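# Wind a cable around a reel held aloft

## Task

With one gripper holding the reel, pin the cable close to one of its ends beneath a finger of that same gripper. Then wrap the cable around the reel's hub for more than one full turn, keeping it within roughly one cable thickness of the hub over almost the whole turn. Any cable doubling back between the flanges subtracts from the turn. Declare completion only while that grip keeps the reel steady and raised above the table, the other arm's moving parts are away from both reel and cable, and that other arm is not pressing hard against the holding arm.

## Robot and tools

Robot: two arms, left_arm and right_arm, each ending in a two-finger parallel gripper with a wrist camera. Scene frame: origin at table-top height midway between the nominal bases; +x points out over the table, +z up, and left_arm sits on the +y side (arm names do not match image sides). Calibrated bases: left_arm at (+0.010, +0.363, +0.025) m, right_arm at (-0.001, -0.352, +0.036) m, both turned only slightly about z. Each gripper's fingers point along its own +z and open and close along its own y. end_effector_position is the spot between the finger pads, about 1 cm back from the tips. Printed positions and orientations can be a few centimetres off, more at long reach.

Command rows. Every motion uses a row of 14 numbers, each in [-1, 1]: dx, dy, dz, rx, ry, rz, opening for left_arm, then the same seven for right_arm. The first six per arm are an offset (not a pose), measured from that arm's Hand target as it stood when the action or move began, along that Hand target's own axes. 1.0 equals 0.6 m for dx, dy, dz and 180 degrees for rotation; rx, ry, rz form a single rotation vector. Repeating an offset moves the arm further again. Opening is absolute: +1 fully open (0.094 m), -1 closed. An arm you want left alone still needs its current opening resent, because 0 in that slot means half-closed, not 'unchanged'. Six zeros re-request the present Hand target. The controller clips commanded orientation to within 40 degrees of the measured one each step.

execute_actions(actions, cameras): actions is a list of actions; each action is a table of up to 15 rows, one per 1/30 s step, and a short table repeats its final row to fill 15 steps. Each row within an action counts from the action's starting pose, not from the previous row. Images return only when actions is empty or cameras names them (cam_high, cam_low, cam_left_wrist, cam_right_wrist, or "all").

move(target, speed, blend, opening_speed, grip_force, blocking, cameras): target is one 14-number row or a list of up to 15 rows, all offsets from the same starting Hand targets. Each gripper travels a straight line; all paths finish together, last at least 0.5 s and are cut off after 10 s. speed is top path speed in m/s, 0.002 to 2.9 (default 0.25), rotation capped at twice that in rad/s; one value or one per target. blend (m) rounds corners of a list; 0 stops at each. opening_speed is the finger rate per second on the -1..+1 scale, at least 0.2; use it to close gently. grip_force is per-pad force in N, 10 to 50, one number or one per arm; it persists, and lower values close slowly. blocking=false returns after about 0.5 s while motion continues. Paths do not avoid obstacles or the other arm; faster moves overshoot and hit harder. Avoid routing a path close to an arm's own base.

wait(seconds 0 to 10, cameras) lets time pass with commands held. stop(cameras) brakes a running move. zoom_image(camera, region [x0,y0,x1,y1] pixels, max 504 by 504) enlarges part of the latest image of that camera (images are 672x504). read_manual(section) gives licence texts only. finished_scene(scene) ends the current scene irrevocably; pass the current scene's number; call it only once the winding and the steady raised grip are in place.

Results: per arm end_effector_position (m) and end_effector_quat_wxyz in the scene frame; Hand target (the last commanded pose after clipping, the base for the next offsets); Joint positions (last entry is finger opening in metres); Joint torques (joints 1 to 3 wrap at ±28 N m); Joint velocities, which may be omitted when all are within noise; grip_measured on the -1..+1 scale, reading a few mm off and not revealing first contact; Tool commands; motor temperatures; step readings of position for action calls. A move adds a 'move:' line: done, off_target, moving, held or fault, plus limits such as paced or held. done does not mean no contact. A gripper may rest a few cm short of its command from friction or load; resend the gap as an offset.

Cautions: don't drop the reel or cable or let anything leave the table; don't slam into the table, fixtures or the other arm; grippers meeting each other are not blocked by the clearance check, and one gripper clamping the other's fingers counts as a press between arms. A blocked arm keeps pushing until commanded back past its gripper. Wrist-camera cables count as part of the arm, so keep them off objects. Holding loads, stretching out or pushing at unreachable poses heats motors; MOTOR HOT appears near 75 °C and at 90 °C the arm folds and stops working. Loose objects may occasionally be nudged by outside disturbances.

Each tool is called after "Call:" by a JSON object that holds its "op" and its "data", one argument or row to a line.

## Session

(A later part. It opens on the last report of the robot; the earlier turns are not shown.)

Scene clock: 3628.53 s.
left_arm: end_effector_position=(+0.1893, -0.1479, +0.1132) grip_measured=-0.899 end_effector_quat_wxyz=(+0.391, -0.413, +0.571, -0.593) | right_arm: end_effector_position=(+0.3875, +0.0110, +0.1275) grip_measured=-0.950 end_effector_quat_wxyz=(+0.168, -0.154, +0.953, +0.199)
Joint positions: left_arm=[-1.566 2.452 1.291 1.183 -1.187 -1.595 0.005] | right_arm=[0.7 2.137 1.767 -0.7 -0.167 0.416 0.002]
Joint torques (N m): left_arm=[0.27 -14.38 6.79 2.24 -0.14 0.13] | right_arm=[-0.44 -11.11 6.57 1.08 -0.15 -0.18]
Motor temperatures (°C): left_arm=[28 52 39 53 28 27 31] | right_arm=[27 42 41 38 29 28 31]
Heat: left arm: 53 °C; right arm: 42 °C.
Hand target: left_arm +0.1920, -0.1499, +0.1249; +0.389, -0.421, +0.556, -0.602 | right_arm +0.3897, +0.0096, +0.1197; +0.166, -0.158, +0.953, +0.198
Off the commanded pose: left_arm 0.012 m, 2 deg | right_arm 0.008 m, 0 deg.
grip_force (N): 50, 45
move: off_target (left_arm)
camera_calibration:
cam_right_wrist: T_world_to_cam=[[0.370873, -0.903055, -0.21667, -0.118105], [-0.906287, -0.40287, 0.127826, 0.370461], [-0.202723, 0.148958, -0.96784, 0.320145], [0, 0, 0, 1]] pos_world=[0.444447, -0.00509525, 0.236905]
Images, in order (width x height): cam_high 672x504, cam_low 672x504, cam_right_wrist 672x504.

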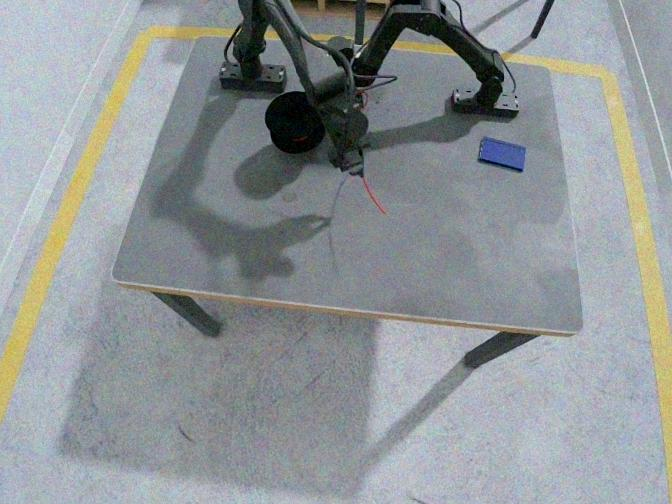

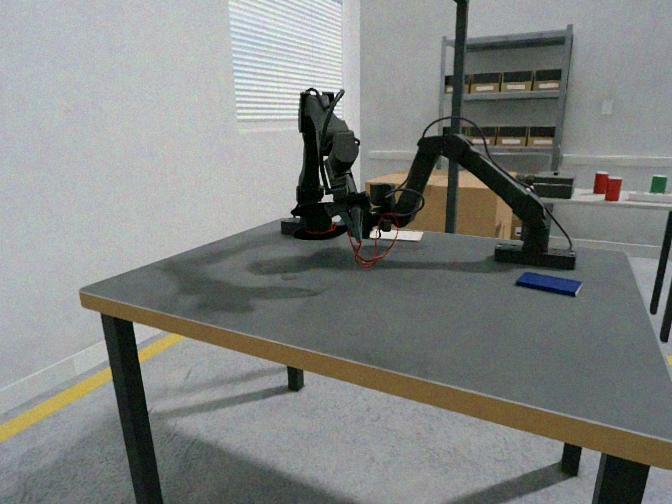

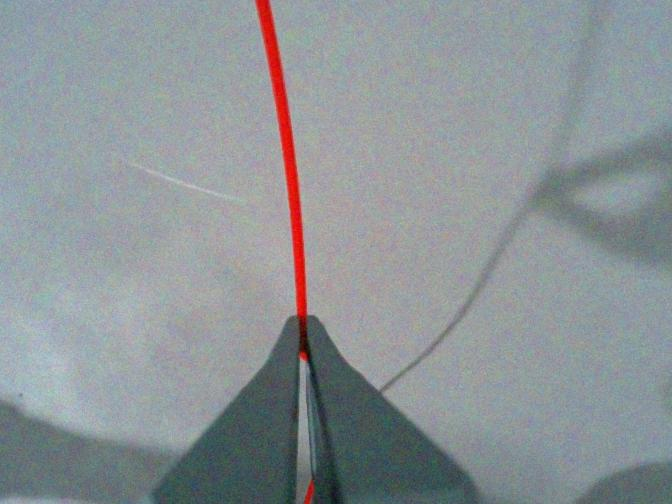

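Call:
{"op": "move", "data": {
  "target": [
    [0,0,0,0,0,0,-1,0.05,-0.05,0.127,0,0,0,-1],
    [0,0,0,0,0,0,-1,0.0557,-0.0572,0.152,0,0,0,-0.6]
  ],
  "speed": [0.12,0.05],
  "blend": [0.02,0],
  "cameras": ["cam_low","cam_right_wrist"]
}}

Scene clock: 3634.93 s.
left_arm: end_effector_position=(+0.1893, -0.1479, +0.1132) grip_measured=-0.899 end_effector_quat_wxyz=(+0.391, -0.413, +0.571, -0.593) | right_arm: end_effector_position=(+0.3953, +0.0155, +0.0309) grip_measured=-0.602 end_effector_quat_wxyz=(+0.172, -0.155, +0.952, +0.202)
Joint positions: left_arm=[-1.566 2.452 1.291 1.183 -1.187 -1.595 0.005] | right_arm=[0.695 2.275 1.589 -0.373 -0.171 0.412 0.019]
Joint torques (N m): left_arm=[0.29 -14.43 6.87 2.23 -0.16 0.14] | right_arm=[-0.8 -10.81 5.61 1.12 -0.15 -0.19]
Heat: left arm: 53 °C; right arm: 42 °C.
Hand target: left_arm +0.1920, -0.1499, +0.1249; +0.389, -0.421, +0.556, -0.602 | right_arm +0.3955, +0.0111, +0.0169; +0.166, -0.158, +0.953, +0.198
Off the commanded pose: left_arm 0.012 m, 2 deg | right_arm 0.015 m, 1 deg.
grip_force (N): 50, 45
move: off_target (left_arm, right_arm); blend cut to 0.008 m at target 1; target 2's new opening was sent with right_arm's hand 0.015 m and 1 deg from that target
camera_calibration:
cam_right_wrist: T_world_to_cam=[[0.373746, -0.900741, -0.221316, -0.138855], [-0.906564, -0.405193, 0.118153, 0.392108], [-0.1961, 0.156478, -0.968018, 0.224857], [0, 0, 0, 1]] pos_world=[0.451462, -0.0013779, 0.140607]
Images, in order (width x height): cam_low 672x504, cam_right_wrist 672x504.

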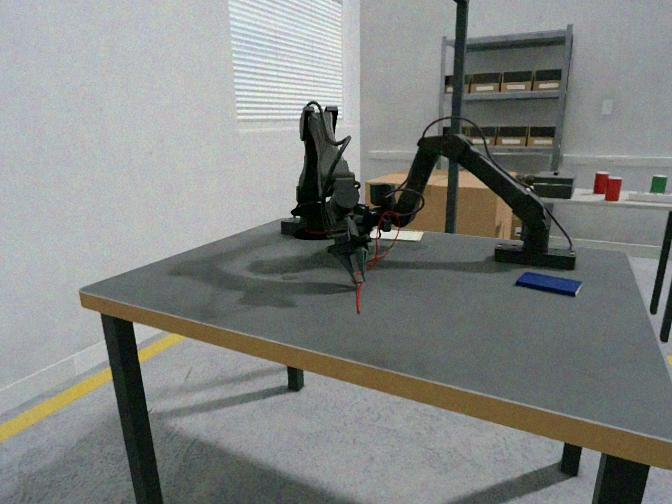

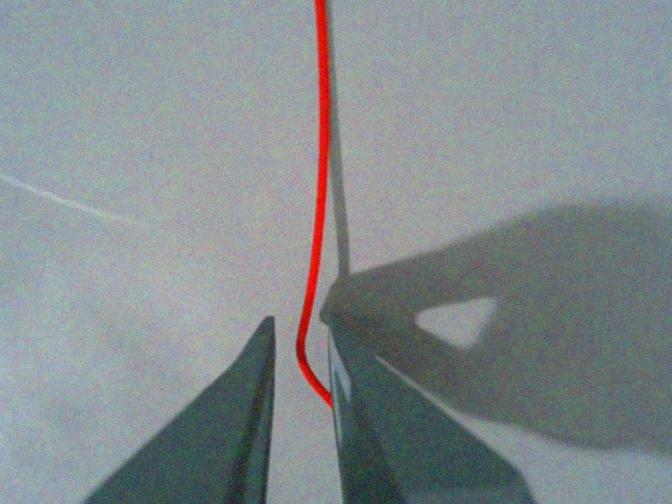

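Call:
{"op": "move", "data": {
  "target": [0,0,0,0,0,0,-1,0,0,-0.2,0,0,0,-0.4],
  "speed": 0.12,
  "cameras": ["cam_low","cam_right_wrist","cam_high","cam_left_wrist"]
}}

Call:
{"op": "zoom_image", "data": {
  "camera": "cam_low",
  "region": [280, 140, 450, 310]
}}

Scene clock: 3644.53 s.
left_arm: end_effector_position=(+0.1893, -0.1479, +0.1132) grip_measured=-0.899 end_effector_quat_wxyz=(+0.391, -0.413, +0.571, -0.593) | right_arm: end_effector_position=(+0.3685, -0.0356, +0.1168) grip_measured=-0.402 end_effector_quat_wxyz=(+0.166, -0.154, +0.954, +0.198)
Joint positions: left_arm=[-1.566 2.452 1.291 1.183 -1.187 -1.595 0.005] | right_arm=[0.641 1.98 1.491 -0.594 -0.193 0.364 0.028]
Joint torques (N m): left_arm=[0.32 -14.39 6.82 2.23 -0.17 0.17] | right_arm=[-0.62 -12.33 5.94 0.74 -0.14 -0.19]
Heat: left arm: 53 °C; right arm: 43 °C.
Hand target: left_arm +0.1920, -0.1499, +0.1249; +0.389, -0.421, +0.556, -0.602 | right_arm +0.3651, -0.0405, +0.1209; +0.166, -0.158, +0.953, +0.198
Off the commanded pose: left_arm 0.012 m, 2 deg | right_arm 0.007 m, 0 deg.
grip_force (N): 50, 45
move: off_target (left_arm)
camera_calibration:
cam_left_wrist: T_world_to_cam=[[-0.0473853, 0.100355, 0.993823, -0.0971202], [-0.774369, -0.632161, 0.026913, 0.0819854], [0.630957, -0.76831, 0.107667, -0.120511], [0, 0, 0, 1]] pos_world=[0.134922, -0.0310153, 0.107289]
cam_right_wrist: T_world_to_cam=[[0.369262, -0.904112, -0.215002, -0.155092], [-0.906354, -0.401485, 0.131649, 0.335481], [-0.205346, 0.146255, -0.9677, 0.313647], [0, 0, 0, 1]] pos_world=[0.425741, -0.0514022, 0.226005]

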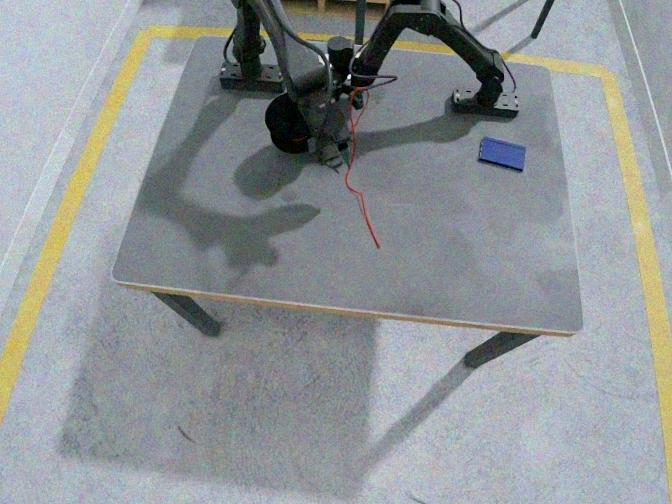

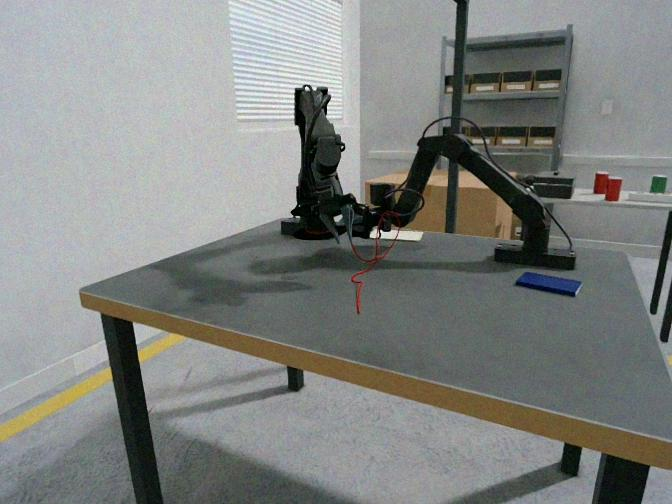

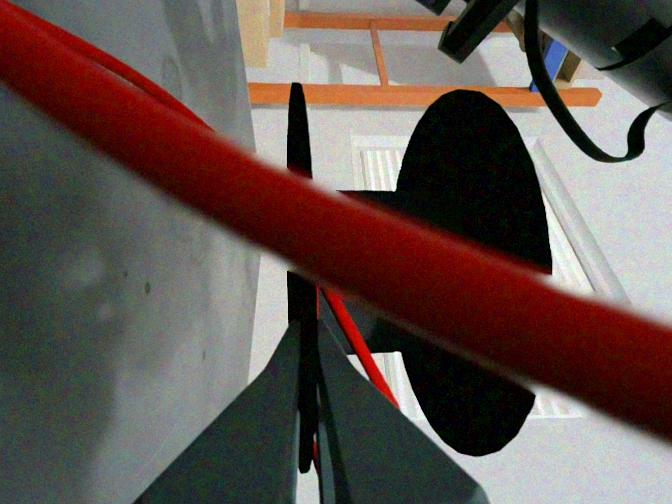

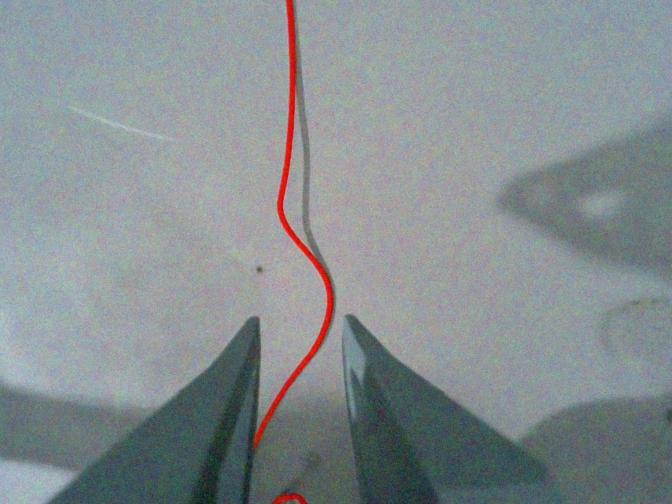

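Scaled by 2.965 from the camera's 672x504 image, which has a finer 960x720 frame.

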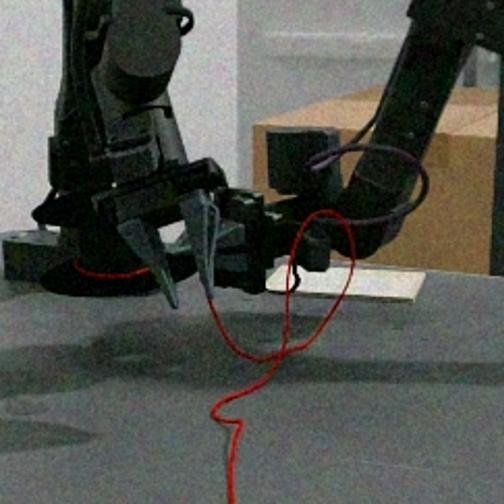

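Call:
{"op": "move", "data": {
  "target": [0,0,0,0,0,0,-1,0.0263,0.1312,-0.2108,0.0635,0.157,-0.2016,-0.4],
  "speed": 0.15,
  "cameras": ["cam_right_wrist","cam_left_wrist","cam_high"]
}}

Scene clock: 3666.27 s.
left_arm: end_effector_position=(+0.1893, -0.1479, +0.1132) grip_measured=-0.899 end_effector_quat_wxyz=(+0.391, -0.413, +0.571, -0.593) | right_arm: end_effector_position=(+0.2944, -0.0267, +0.2394) grip_measured=-0.402 end_effector_quat_wxyz=(+0.094, -0.459, +0.882, +0.039)
Joint positions: left_arm=[-1.566 2.452 1.291 1.183 -1.187 -1.595 0.005] | right_arm=[0.834 2.13 2.324 -1.561 -0.009 -0.131 0.028]
Joint torques (N m): left_arm=[0.31 -14.46 6.87 2.23 -0.14 0.16] | right_arm=[0.31 -12.83 6.37 0.27 0.05 -0.14]
Heat: left arm: 53 °C; right arm: 42 °C.
Hand target: left_arm +0.1920, -0.1499, +0.1249; +0.389, -0.421, +0.556, -0.602 | right_arm +0.2901, -0.0299, +0.2500; -0.001, -0.469, +0.883, +0.000
Off the commanded pose: left_arm 0.012 m, 2 deg | right_arm 0.012 m, 12 deg.
joint sent to its limit (right arm) — joint 4 (wrist pitch), lower limit. The joint targets are off in orientation, not in position.
grip_force (N): 50, 45
move: off_target (left_arm, right_arm)
camera_calibration:
cam_left_wrist: T_world_to_cam=[[-0.0473853, 0.100355, 0.993823, -0.0971202], [-0.774369, -0.632161, 0.026913, 0.0819854], [0.630957, -0.76831, 0.107667, -0.120511], [0, 0, 0, 1]] pos_world=[0.134922, -0.0310153, 0.107289]
cam_right_wrist: T_world_to_cam=[[0.823706, -0.551889, 0.130103, -0.30031], [-0.560494, -0.757801, 0.334042, 0.0959516], [-0.0857623, -0.348074, -0.933536, 0.359201], [0, 0, 0, 1]] pos_world=[0.331953, 0.0320034, 0.342346]
Images, in order (width x height): cam_high 672x504, cam_left_wrist 672x504, cam_right_wrist 672x504.

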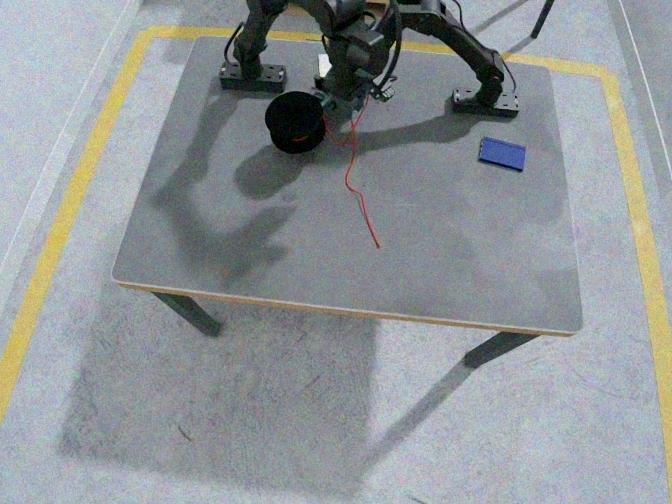

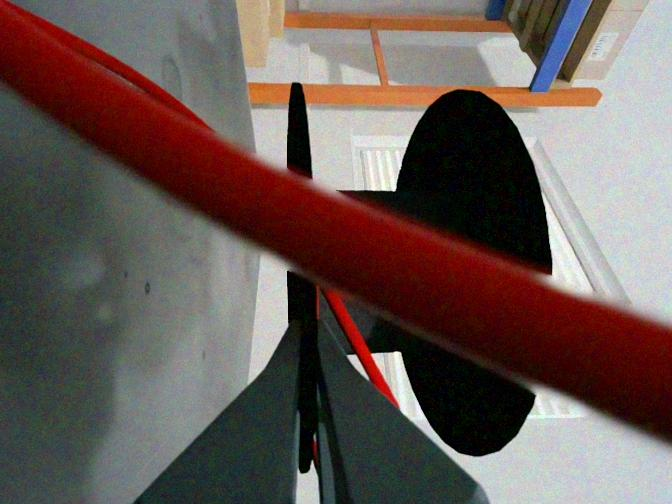

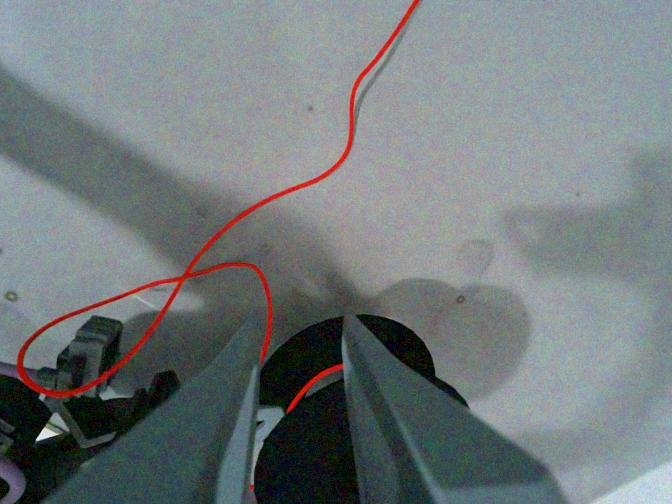

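Call:
{"op": "move", "data": {
  "target": [
    [0,0,0,0,0,0,-1,-0.0062,0.0143,0.3167,0,0,0.3611,-0.4],
    [0,0,0,0,0,0,-1,-0.0062,0.0143,0.4067,0,0,0.3611,-0.4]
  ],
  "speed": [0.15,0.08],
  "blend": [0.01,0],
  "cameras": ["cam_right_wrist"]
}}

Scene clock: 3711.57 s.
left_arm: end_effector_position=(+0.1893, -0.1479, +0.1132) grip_measured=-0.899 end_effector_quat_wxyz=(+0.391, -0.413, +0.571, -0.593) | right_arm: end_effector_position=(+0.2875, -0.0205, +0.0165) grip_measured=-0.402 end_effector_quat_wxyz=(+0.004, +0.072, +0.997, +0.007)
Joint positions: left_arm=[-1.566 2.452 1.291 1.183 -1.187 -1.595 0.005] | right_arm=[0.858 2.309 1.733 -0.979 -0.002 0.996 0.028]
Joint torques (N m): left_arm=[0.34 -14.38 6.75 2.24 -0.14 0.14] | right_arm=[0.32 -10.67 5.22 0.15 0.02 0.18]
Heat: left arm: 53 °C; right arm: 46 °C.
Hand target: left_arm +0.1920, -0.1499, +0.1249; +0.389, -0.421, +0.556, -0.602 | right_arm +0.2847, -0.0221, +0.0061; +0.000, +0.079, +0.997, +0.000
Off the commanded pose: left_arm 0.012 m, 2 deg | right_arm 0.011 m, 1 deg.
grip_force (N): 50, 45
move: off_target (left_arm, right_arm)
camera_calibration:
cam_right_wrist: T_world_to_cam=[[-0.0995816, -0.990771, 0.0919578, -0.00513737], [-0.84844, 0.13283, 0.512353, 0.269271], [-0.519839, -0.0269997, -0.853837, 0.282818], [0, 0, 0, 1]] pos_world=[0.374968, -0.0332211, 0.103991]
Images, in order (width x height): cam_right_wrist 672x504.

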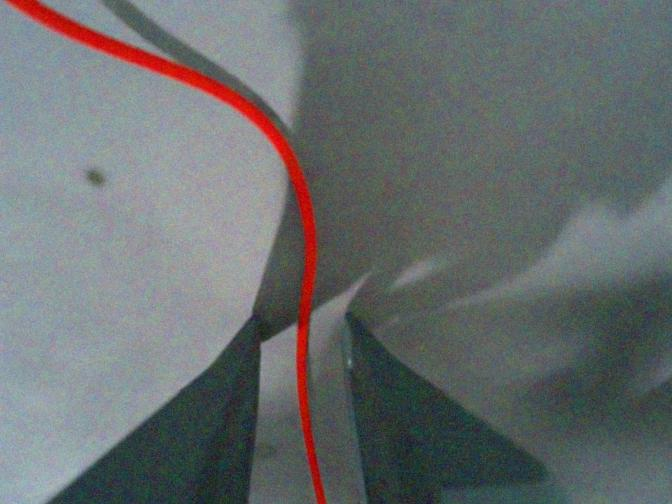

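Call:
{"op": "move", "data": {
  "target": [0,0,0,0,0,0,-1,0,0,0.008,0,0,0,-1.0],
  "speed": 0.05,
  "opening_speed": 0.7,
  "cameras": ["cam_right_wrist"]
}}

Scene clock: 3716.03 s.
left_arm: end_effector_position=(+0.1893, -0.1479, +0.1132) grip_measured=-0.899 end_effector_quat_wxyz=(+0.391, -0.413, +0.571, -0.593) | right_arm: end_effector_position=(+0.2889, -0.0189, +0.0157) grip_measured=-0.948 end_effector_quat_wxyz=(+0.007, +0.072, +0.997, +0.011)
Joint positions: left_arm=[-1.566 2.452 1.291 1.183 -1.187 -1.595 0.005] | right_arm=[0.858 2.309 1.73 -0.965 -0.002 0.997 0.002]
Joint torques (N m): left_arm=[0.29 -14.49 6.82 2.23 -0.15 0.15] | right_arm=[0.28 -10.06 4.88 0.21 0.02 0.19]
Heat: left arm: 53 °C; right arm: 46 °C.
Hand target: left_arm +0.1920, -0.1499, +0.1249; +0.389, -0.421, +0.556, -0.602 | right_arm +0.2848, -0.0220, +0.0013; +0.000, +0.079, +0.997, +0.000
Off the commanded pose: left_arm 0.012 m, 2 deg | right_arm 0.015 m, 2 deg.
grip_force (N): 50, 45
move: off_target (left_arm, right_arm)
camera_calibration:
cam_right_wrist: T_world_to_cam=[[-0.100469, -0.991418, 0.0836396, -0.00292948], [-0.85162, 0.129159, 0.507998, 0.271661], [-0.514442, -0.020191, -0.857288, 0.281511], [0, 0, 0, 1]] pos_world=[0.375879, -0.0323077, 0.103578]
Images, in order (width x height): cam_right_wrist 672x504.

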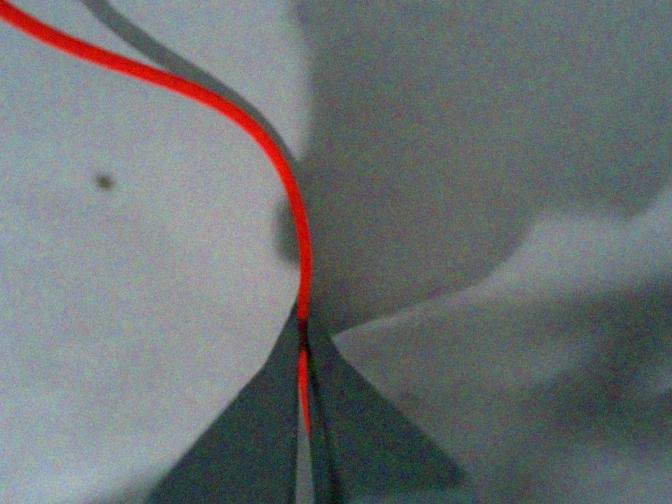

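Call:
{"op": "move", "data": {
  "target": [
    [0,0,0,0,0,0,-1,-0.0077,0.0047,-0.333,0,0,0,-1],
    [0,0,0,0,0,0,-1,-0.0247,0.0073,-0.55,0,0,0,-1]
  ],
  "speed": 0.13,
  "blend": [0.02,0],
  "cameras": ["cam_low","cam_right_wrist","cam_left_wrist"]
}}

Call:
{"op": "zoom_image", "data": {
  "camera": "cam_low",
  "region": [280, 110, 450, 280]
}}

Scene clock: 3726.07 s.
left_arm: end_effector_position=(+0.1893, -0.1479, +0.1132) grip_measured=-0.899 end_effector_quat_wxyz=(+0.391, -0.413, +0.571, -0.593) | right_arm: end_effector_position=(+0.3014, -0.0140, +0.3188) grip_measured=-0.949 end_effector_quat_wxyz=(+0.135, +0.077, +0.972, +0.179)
Joint positions: left_arm=[-1.566 2.452 1.291 1.183 -1.187 -1.595 0.005] | right_arm=[0.844 2.078 2.518 -1.559 -0.002 0.997 0.002]
Joint torques (N m): left_arm=[0.24 -14.38 6.8 2.21 -0.15 0.15] | right_arm=[-0.72 -11.54 7.32 0.71 -0.03 -0.08]
Heat: left arm: 53 °C; right arm: 46 °C.
Hand target: left_arm +0.1920, -0.1499, +0.1249; +0.389, -0.421, +0.556, -0.602 | right_arm +0.3004, -0.0200, +0.3312; +0.000, +0.079, +0.997, +0.000
Off the commanded pose: left_arm 0.012 m, 2 deg | right_arm 0.014 m, 26 deg.
joint sent to its limit (right arm) — joint 4 (wrist pitch), lower limit. The joint targets are off in orientation, not in position.
grip_force (N): 50, 45
move: off_target (left_arm, right_arm)
camera_calibration:
cam_left_wrist: T_world_to_cam=[[-0.0473853, 0.100355, 0.993823, -0.0971202], [-0.774369, -0.632161, 0.026913, 0.0819854], [0.630957, -0.76831, 0.107667, -0.120511], [0, 0, 0, 1]] pos_world=[0.134922, -0.0310153, 0.107289]
cam_right_wrist: T_world_to_cam=[[-0.0886325, -0.961628, -0.259645, 0.0840751], [-0.962425, 0.0155067, 0.271103, 0.234954], [-0.256674, 0.273918, -0.92687, 0.496481], [0, 0, 0, 1]] pos_world=[0.361011, -0.0587893, 0.418306]
Images, in order (width x height): cam_low 672x504, cam_left_wrist 672x504, cam_right_wrist 672x504.

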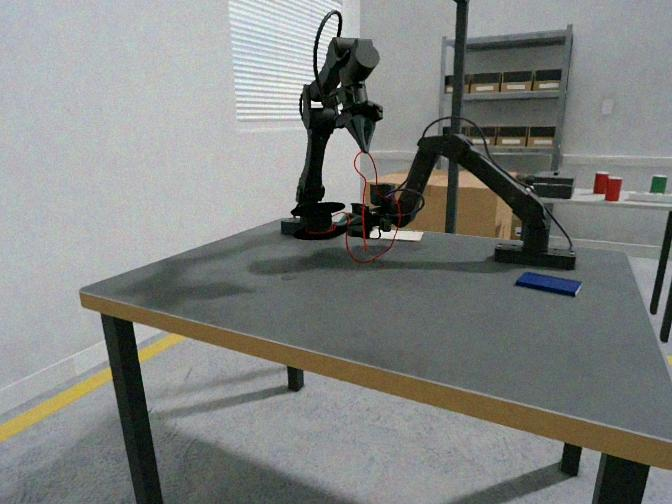

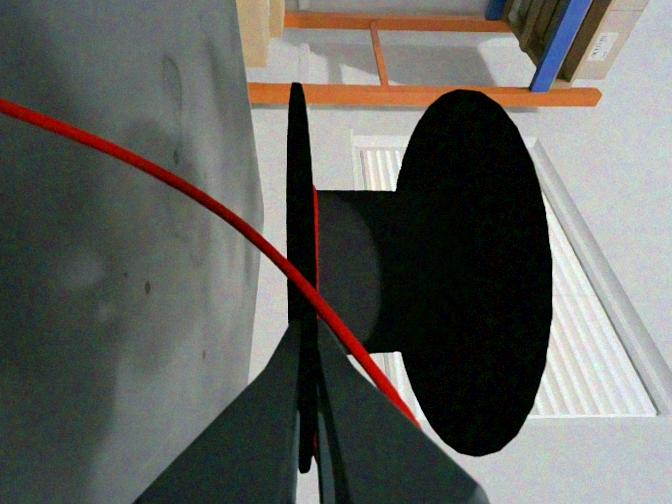

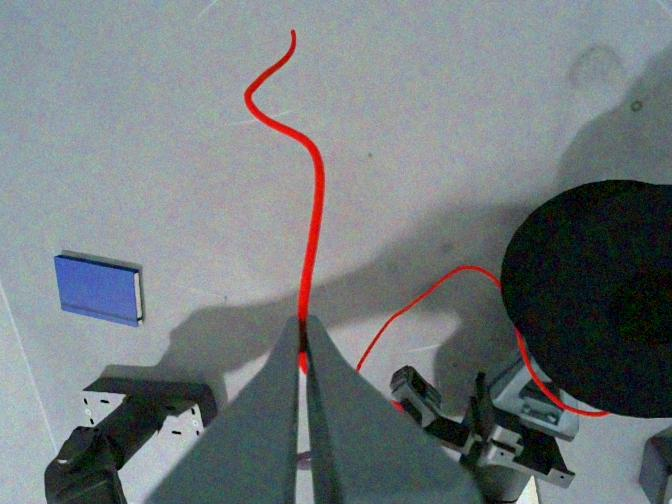

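Scaled by 2.965 from the camera's 672x504 image, which has a finer 960x720 frame.

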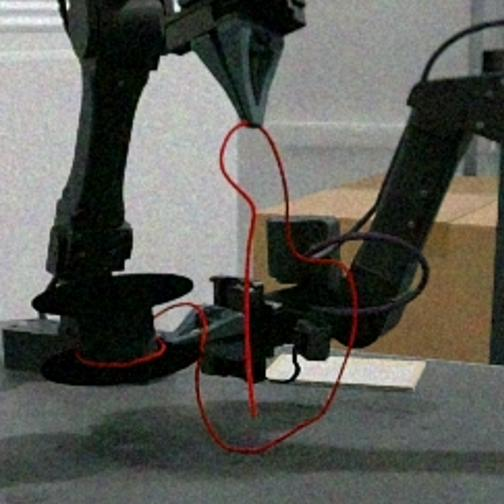

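Call:
{"op": "move", "data": {
  "target": [
    [0,0,0,0,0,0,-1,-0.1,0.06,0.0,0,0,0,-1],
    [0,0,0,0,0,0,-1,-0.17,0.05,0.22,0,0,0,-1]
  ],
  "speed": 0.13,
  "blend": [0.02,0],
  "cameras": ["cam_low","cam_right_wrist","cam_left_wrist","cam_high"]
}}

Call:
{"op": "zoom_image", "data": {
  "camera": "cam_low",
  "region": [280, 110, 450, 280]
}}

Scene clock: 3734.60 s.
left_arm: end_effector_position=(+0.1893, -0.1479, +0.1132) grip_measured=-0.899 end_effector_quat_wxyz=(+0.391, -0.413, +0.571, -0.593) | right_arm: end_effector_position=(+0.4028, -0.0042, +0.2015) grip_measured=-0.949 end_effector_quat_wxyz=(+0.113, +0.081, +0.983, +0.122)
Joint positions: left_arm=[-1.566 2.452 1.291 1.183 -1.187 -1.595 0.005] | right_arm=[0.712 2.534 2.848 -1.551 -0.011 0.872 0.002]
Joint torques (N m): left_arm=[0.35 -14.37 6.9 2.23 -0.16 0.15] | right_arm=[-0.53 -12.22 7.8 0.53 0.11 -0.12]
Heat: left arm: 53 °C; right arm: 45 °C.
Hand target: left_arm +0.1920, -0.1499, +0.1249; +0.389, -0.421, +0.556, -0.602 | right_arm +0.4057, -0.0064, +0.1992; +0.000, +0.079, +0.997, +0.000
Off the commanded pose: left_arm 0.012 m, 2 deg | right_arm 0.004 m, 19 deg.
elbow stopped short (right arm): the move would have taken joint 3 (elbow) straighter than the controller allows.
grip_force (N): 50, 45
move: off_target (left_arm, right_arm)
camera_calibration:
cam_left_wrist: T_world_to_cam=[[-0.0473853, 0.100355, 0.993823, -0.0971202], [-0.774369, -0.632161, 0.026913, 0.0819854], [0.630957, -0.76831, 0.107667, -0.120511], [0, 0, 0, 1]] pos_world=[0.134922, -0.0310153, 0.107289]
cam_right_wrist: T_world_to_cam=[[-0.113382, -0.982697, -0.146465, 0.0591854], [-0.945128, 0.0612177, 0.320912, 0.347413], [-0.306393, 0.174814, -0.935715, 0.432523], [0, 0, 0, 1]] pos_world=[0.467583, -0.0387177, 0.301898]

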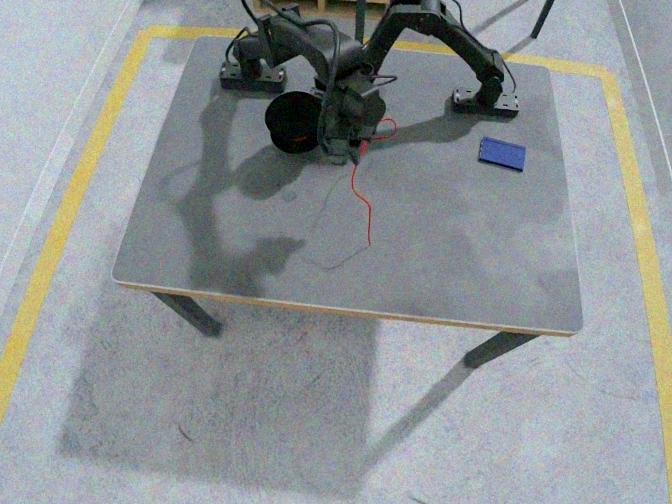

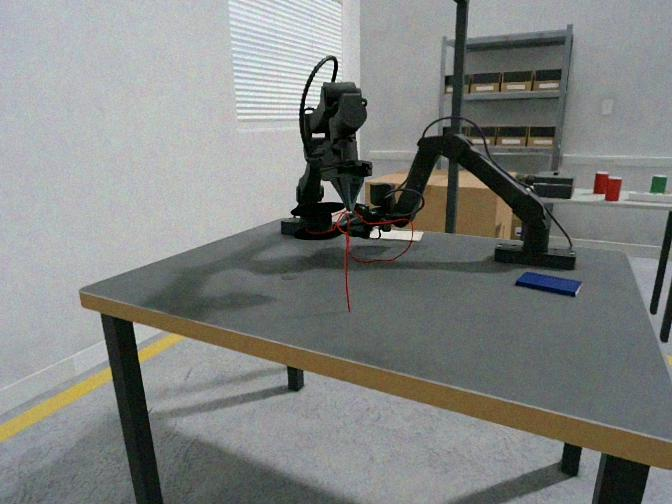

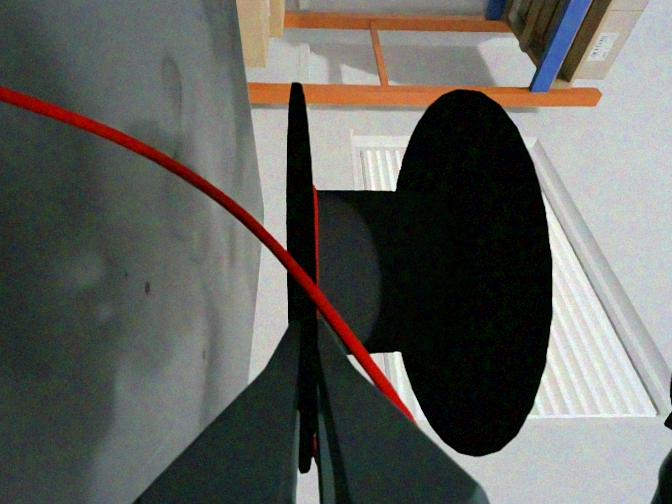

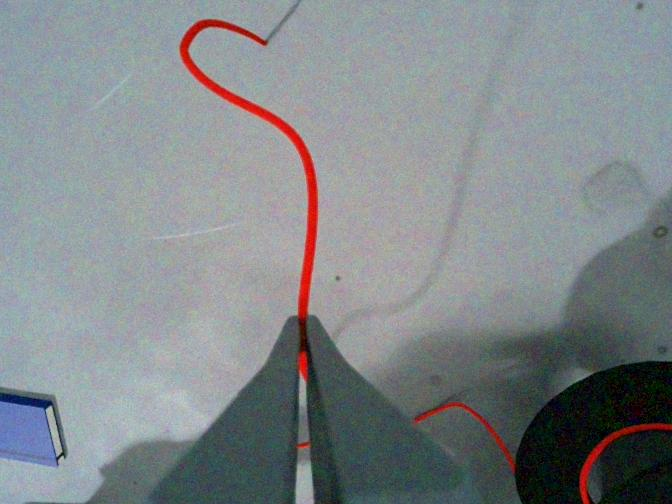

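Scaled by 2.965 from the camera's 672x504 image, which has a finer 960x720 frame.

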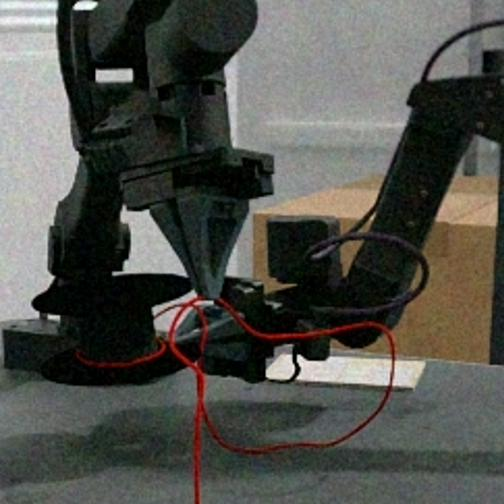

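Call:
{"op": "move", "data": {
  "target": [
    [0,0,0,0,0,0,-1,0.0248,-0.01,0.2,0,0,0,-1],
    [0,0,0,0,0,0,-1,0.0248,-0.01,0.325,0,0,0,-1]
  ],
  "speed": [0.13,0.07],
  "blend": [0.02,0],
  "cameras": ["cam_low","cam_right_wrist"]
}}

Scene clock: 3742.90 s.
left_arm: end_effector_position=(+0.1893, -0.1479, +0.1132) grip_measured=-0.899 end_effector_quat_wxyz=(+0.391, -0.413, +0.571, -0.593) | right_arm: end_effector_position=(+0.3913, -0.0136, +0.0164) grip_measured=-0.949 end_effector_quat_wxyz=(-0.005, +0.082, +0.997, +0.003)
Joint positions: left_arm=[-1.566 2.452 1.291 1.183 -1.187 -1.595 0.005] | right_arm=[0.713 2.79 2.634 -1.418 -0.011 0.872 0.002]
Joint torques (N m): left_arm=[0.29 -14.39 6.76 2.24 -0.14 0.13] | right_arm=[0.88 -14.38 3.81 0.37 0.09 0]
Heat: left arm: 53 °C; right arm: 46 °C.
Hand target: left_arm +0.1920, -0.1499, +0.1249; +0.389, -0.421, +0.556, -0.602 | right_arm +0.3900, -0.0102, +0.0041; +0.000, +0.079, +0.997, +0.000
Off the commanded pose: left_arm 0.012 m, 2 deg | right_arm 0.013 m, 1 deg.
grip_force (N): 50, 45
move: off_target (left_arm, right_arm)
camera_calibration:
cam_right_wrist: T_world_to_cam=[[-0.118064, -0.98785, 0.101062, 0.0192513], [-0.835848, 0.153809, 0.526974, 0.351601], [-0.536115, -0.0222556, -0.843851, 0.343115], [0, 0, 0, 1]] pos_world=[0.480107, -0.0274259, 0.102308]
Images, in order (width x height): cam_low 672x504, cam_right_wrist 672x504.

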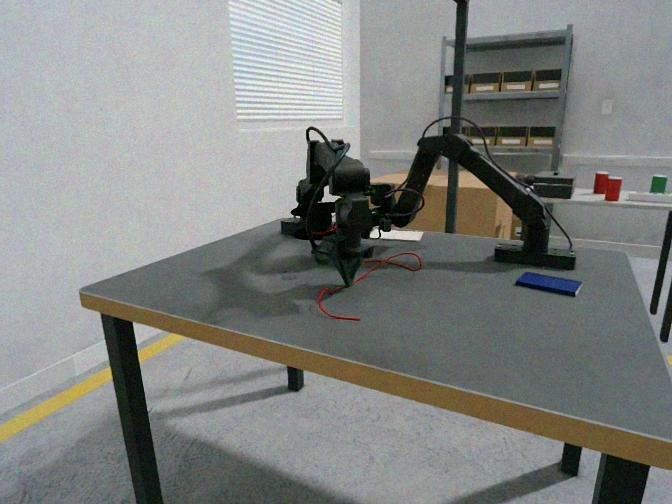

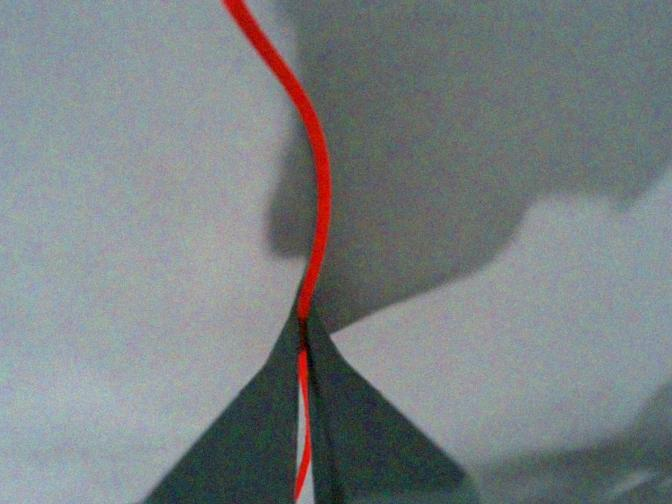

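Call:
{"op": "move", "data": {
  "target": [
    [0,0,0,0,0,0,-1.0,0,0,-0.012,0,0,0,-0.5],
    [0,0,0,0,0,0,-1.0,0,0,-0.05,0,0,0,-0.4],
    [0,0,0,0,0,0,-1.0,0,0,-0.25,0,0,0,-0.4]
  ],
  "speed": 0.15,
  "opening_speed": 0.6,
  "cameras": ["cam_high","cam_low","cam_right_wrist","cam_left_wrist"]
}}

Scene clock: 3772.37 s.
left_arm: end_effector_position=(+0.1893, -0.1479, +0.1132) grip_measured=-0.899 end_effector_quat_wxyz=(+0.391, -0.413, +0.571, -0.593) | right_arm: end_effector_position=(+0.3974, -0.0108, +0.1483) grip_measured=-0.402 end_effector_quat_wxyz=(+0.068, +0.082, +0.992, +0.069)
Joint positions: left_arm=[-1.566 2.452 1.291 1.183 -1.187 -1.595 0.005] | right_arm=[0.713 2.602 2.786 -1.56 0 0.872 0.028]
Joint torques (N m): left_arm=[0.27 -14.32 6.83 2.22 -0.17 0.15] | right_arm=[0.61 -15.68 4.96 0.25 0.05 0.05]
Motor temperatures (°C): left_arm=[28 52 39 53 28 27 31] | right_arm=[27 47 40 34 29 28 30]
Heat: left arm: 53 °C; right arm: 47 °C.
Hand target: left_arm +0.1920, -0.1499, +0.1249; +0.389, -0.421, +0.556, -0.602 | right_arm +0.3901, -0.0101, +0.1541; -0.001, +0.079, +0.997, +0.000
Off the commanded pose: left_arm 0.012 m, 2 deg | right_arm 0.009 m, 11 deg.
joint sent to its limit (right arm) — joint 4 (wrist pitch), lower limit. The joint targets are off in orientation, not in position.
grip_force (N): 50, 45
move: off_target (left_arm, right_arm)
camera_calibration:
cam_left_wrist: T_world_to_cam=[[-0.0473853, 0.100355, 0.993823, -0.0971202], [-0.774369, -0.632161, 0.026913, 0.0819854], [0.630957, -0.76831, 0.107667, -0.120511], [0, 0, 0, 1]] pos_world=[0.134922, -0.0310153, 0.107289]
cam_right_wrist: T_world_to_cam=[[-0.124145, -0.991555, -0.0374978, 0.0322517], [-0.909167, 0.0985287, 0.404608, 0.333543], [-0.397496, 0.0843219, -0.913721, 0.414189], [0, 0, 0, 1]] pos_world=[0.471889, -0.0358094, 0.244709]

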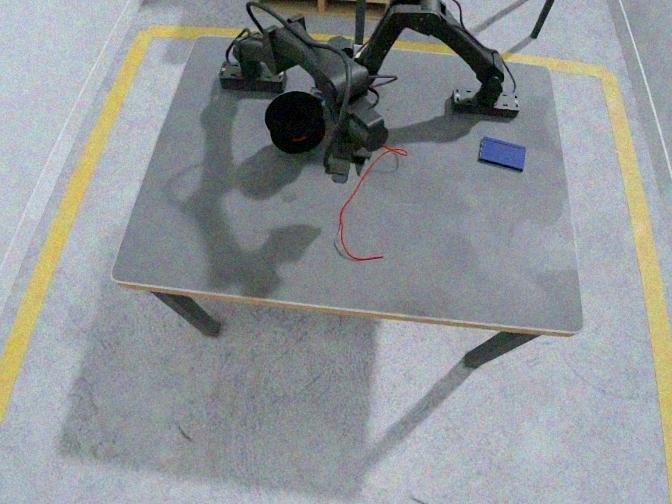

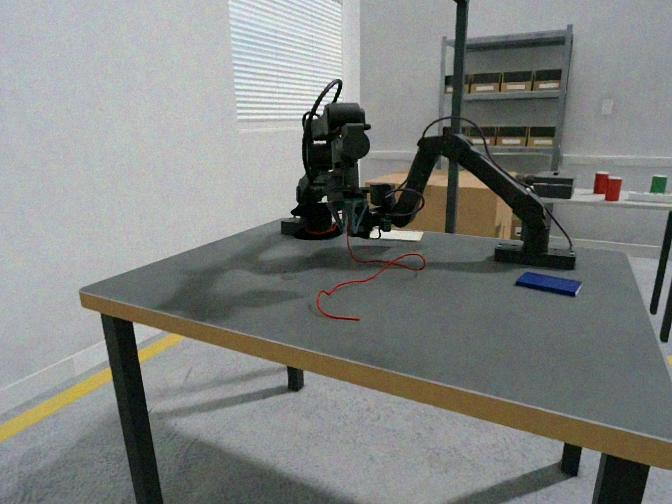

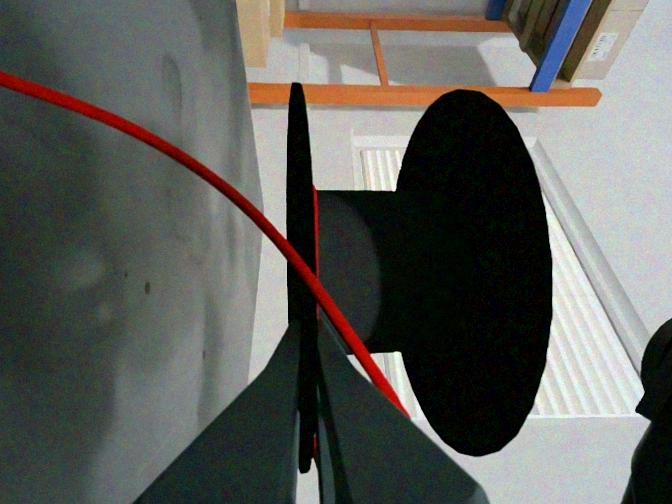

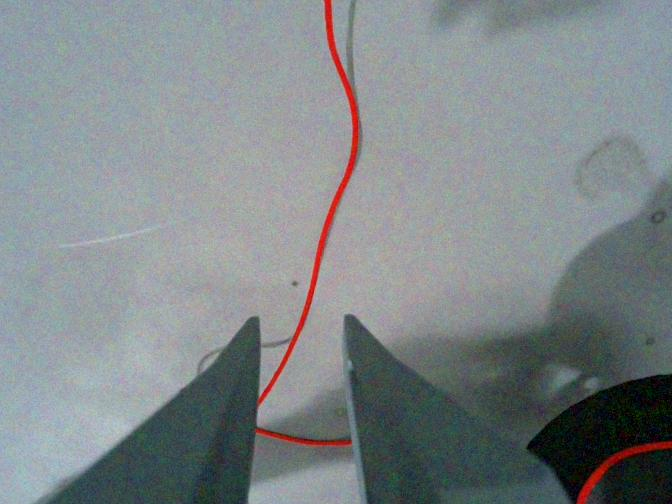

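Call:
{"op": "move", "data": {
  "target": [
    [0,0,0,0,0,0,-1.0,0.1848,0.0484,0.14,0,0,0.111,-0.4],
    [0,0,0,0,0,0,-1.0,0.1848,0.0484,0.25,0,0,0.111,-0.4]
  ],
  "speed": [0.25,0.1],
  "blend": [0.01,0],
  "cameras": ["cam_right_wrist","cam_low"]
}}

Scene clock: 3859.77 s.
left_arm: end_effector_position=(+0.1893, -0.1479, +0.1132) grip_measured=-0.899 end_effector_quat_wxyz=(+0.391, -0.413, +0.571, -0.593) | right_arm: end_effector_position=(+0.2818, +0.0346, +0.0159) grip_measured=-0.402 end_effector_quat_wxyz=(-0.007, +0.242, +0.970, -0.005)
Joint positions: left_arm=[-1.566 2.452 1.291 1.183 -1.187 -1.595 0.005] | right_arm=[0.94 2.519 2.109 -1.176 -0.008 1.423 0.028]
Joint torques (N m): left_arm=[0.32 -14.43 6.82 2.24 -0.16 0.14] | right_arm=[-0.17 -12.93 3.93 0.45 0.06 0.25]
Motor temperatures (°C): left_arm=[28 52 38 52 28 27 31] | right_arm=[27 53 40 33 28 28 29]
Heat: left arm: 52 °C; right arm: 53 °C.
Hand target: left_arm +0.1920, -0.1499, +0.1249; +0.389, -0.421, +0.556, -0.602 | right_arm +0.2851, +0.0359, +0.0042; +0.000, +0.251, +0.968, +0.000
Off the commanded pose: left_arm 0.012 m, 2 deg | right_arm 0.012 m, 1 deg.
grip_force (N): 50, 45
move: off_target (left_arm, right_arm)
camera_calibration:
cam_right_wrist: T_world_to_cam=[[-0.424713, -0.897577, 0.118214, 0.136967], [-0.739448, 0.419261, 0.526724, 0.216595], [-0.522337, 0.136293, -0.841777, 0.275739], [0, 0, 0, 1]] pos_world=[0.362361, -0.00545303, 0.101834]
Images, in order (width x height): cam_low 672x504, cam_right_wrist 672x504.

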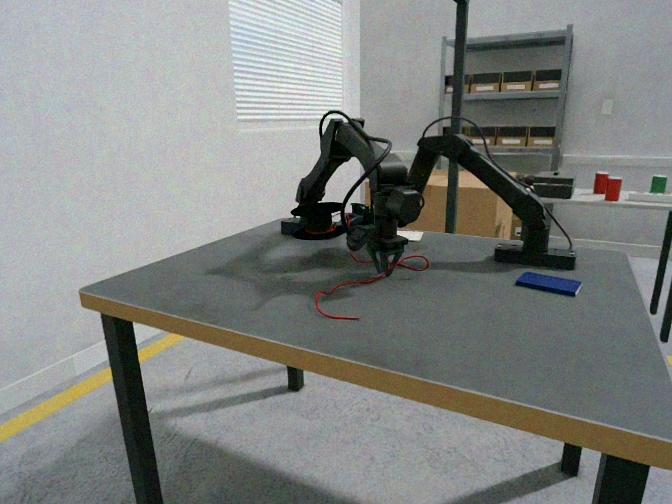

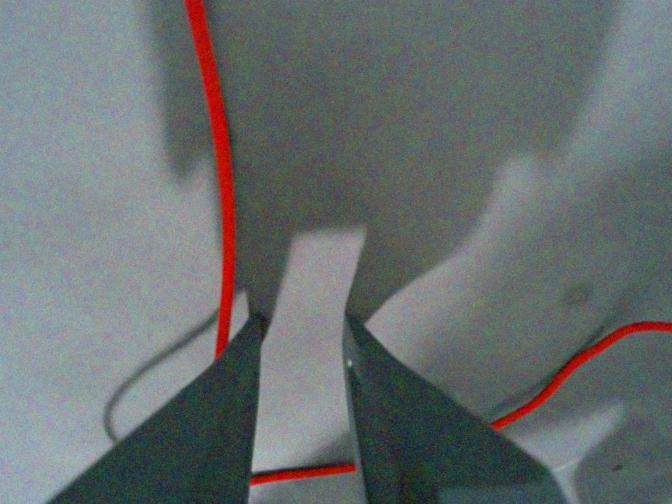

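Call:
{"op": "move", "data": {
  "target": [
    [0,0,0,0,0,0,-1.0,0,0,-0.06,0,0,0,-0.4],
    [0,0,0,0,0,0,-1.0,0,0.038,-0.06,0,0,0,-0.4],
    [0,0,0,0,0,0,-1.0,0,0.038,0.002,0,0,0,-0.4],
    [0,0,0,0,0,0,-1.0,0,0.038,0.002,0,0,0,-1.0]
  ],
  "speed": 0.15,
  "blend": [0.01,0.005,0,0],
  "opening_speed": 0.6,
  "cameras": ["cam_right_wrist","cam_low"]
}}

Scene clock: 3867.23 s.
left_arm: end_effector_position=(+0.1893, -0.1479, +0.1132) grip_measured=-0.899 end_effector_quat_wxyz=(+0.391, -0.413, +0.571, -0.593) | right_arm: end_effector_position=(+0.2995, +0.0586, +0.0170) grip_measured=-0.946 end_effector_quat_wxyz=(+0.001, +0.245, +0.969, +0.014)
Joint positions: left_arm=[-1.566 2.452 1.291 1.183 -1.187 -1.595 0.005] | right_arm=[0.94 2.634 2.332 -1.242 -0.008 1.43 0.003]
Joint torques (N m): left_arm=[0.31 -14.38 6.79 2.26 -0.14 0.15] | right_arm=[0.42 -12.7 5.89 0.14 0.07 0.18]
Heat: left arm: 52 °C; right arm: 52 °C.
Hand target: left_arm +0.1920, -0.1499, +0.1249; +0.389, -0.421, +0.556, -0.602 | right_arm +0.2961, +0.0559, +0.0030; +0.000, +0.251, +0.968, +0.000
Off the commanded pose: left_arm 0.012 m, 2 deg | right_arm 0.015 m, 2 deg.
grip_force (N): 50, 45
move: off_target (left_arm, right_arm); target 4's new opening was sent with right_arm's hand 0.015 m and 2 deg from that target
camera_calibration:
cam_right_wrist: T_world_to_cam=[[-0.433639, -0.897703, 0.0780216, 0.16923], [-0.74921, 0.407303, 0.522292, 0.2227], [-0.500641, 0.168032, -0.84919, 0.274369], [0, 0, 0, 1]] pos_world=[0.377594, 0.0151092, 0.103473]
Images, in order (width x height): cam_low 672x504, cam_right_wrist 672x504.

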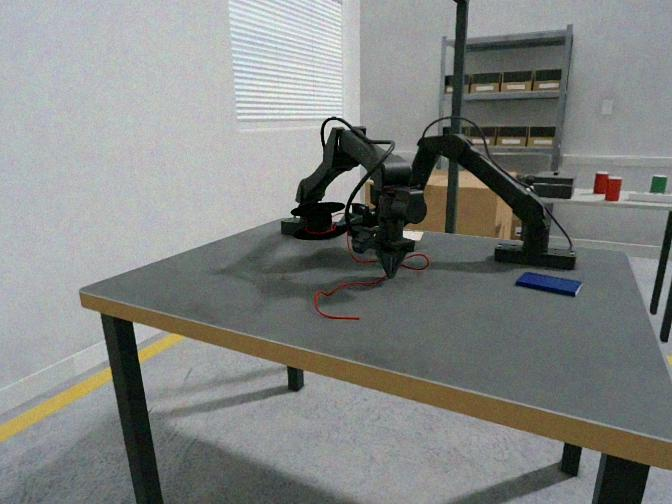

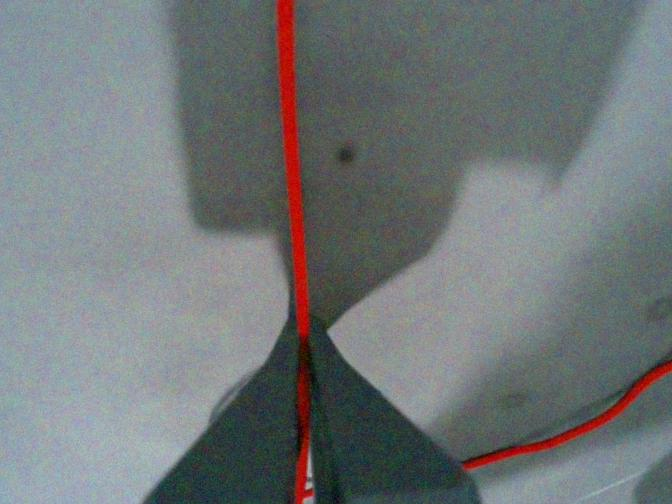

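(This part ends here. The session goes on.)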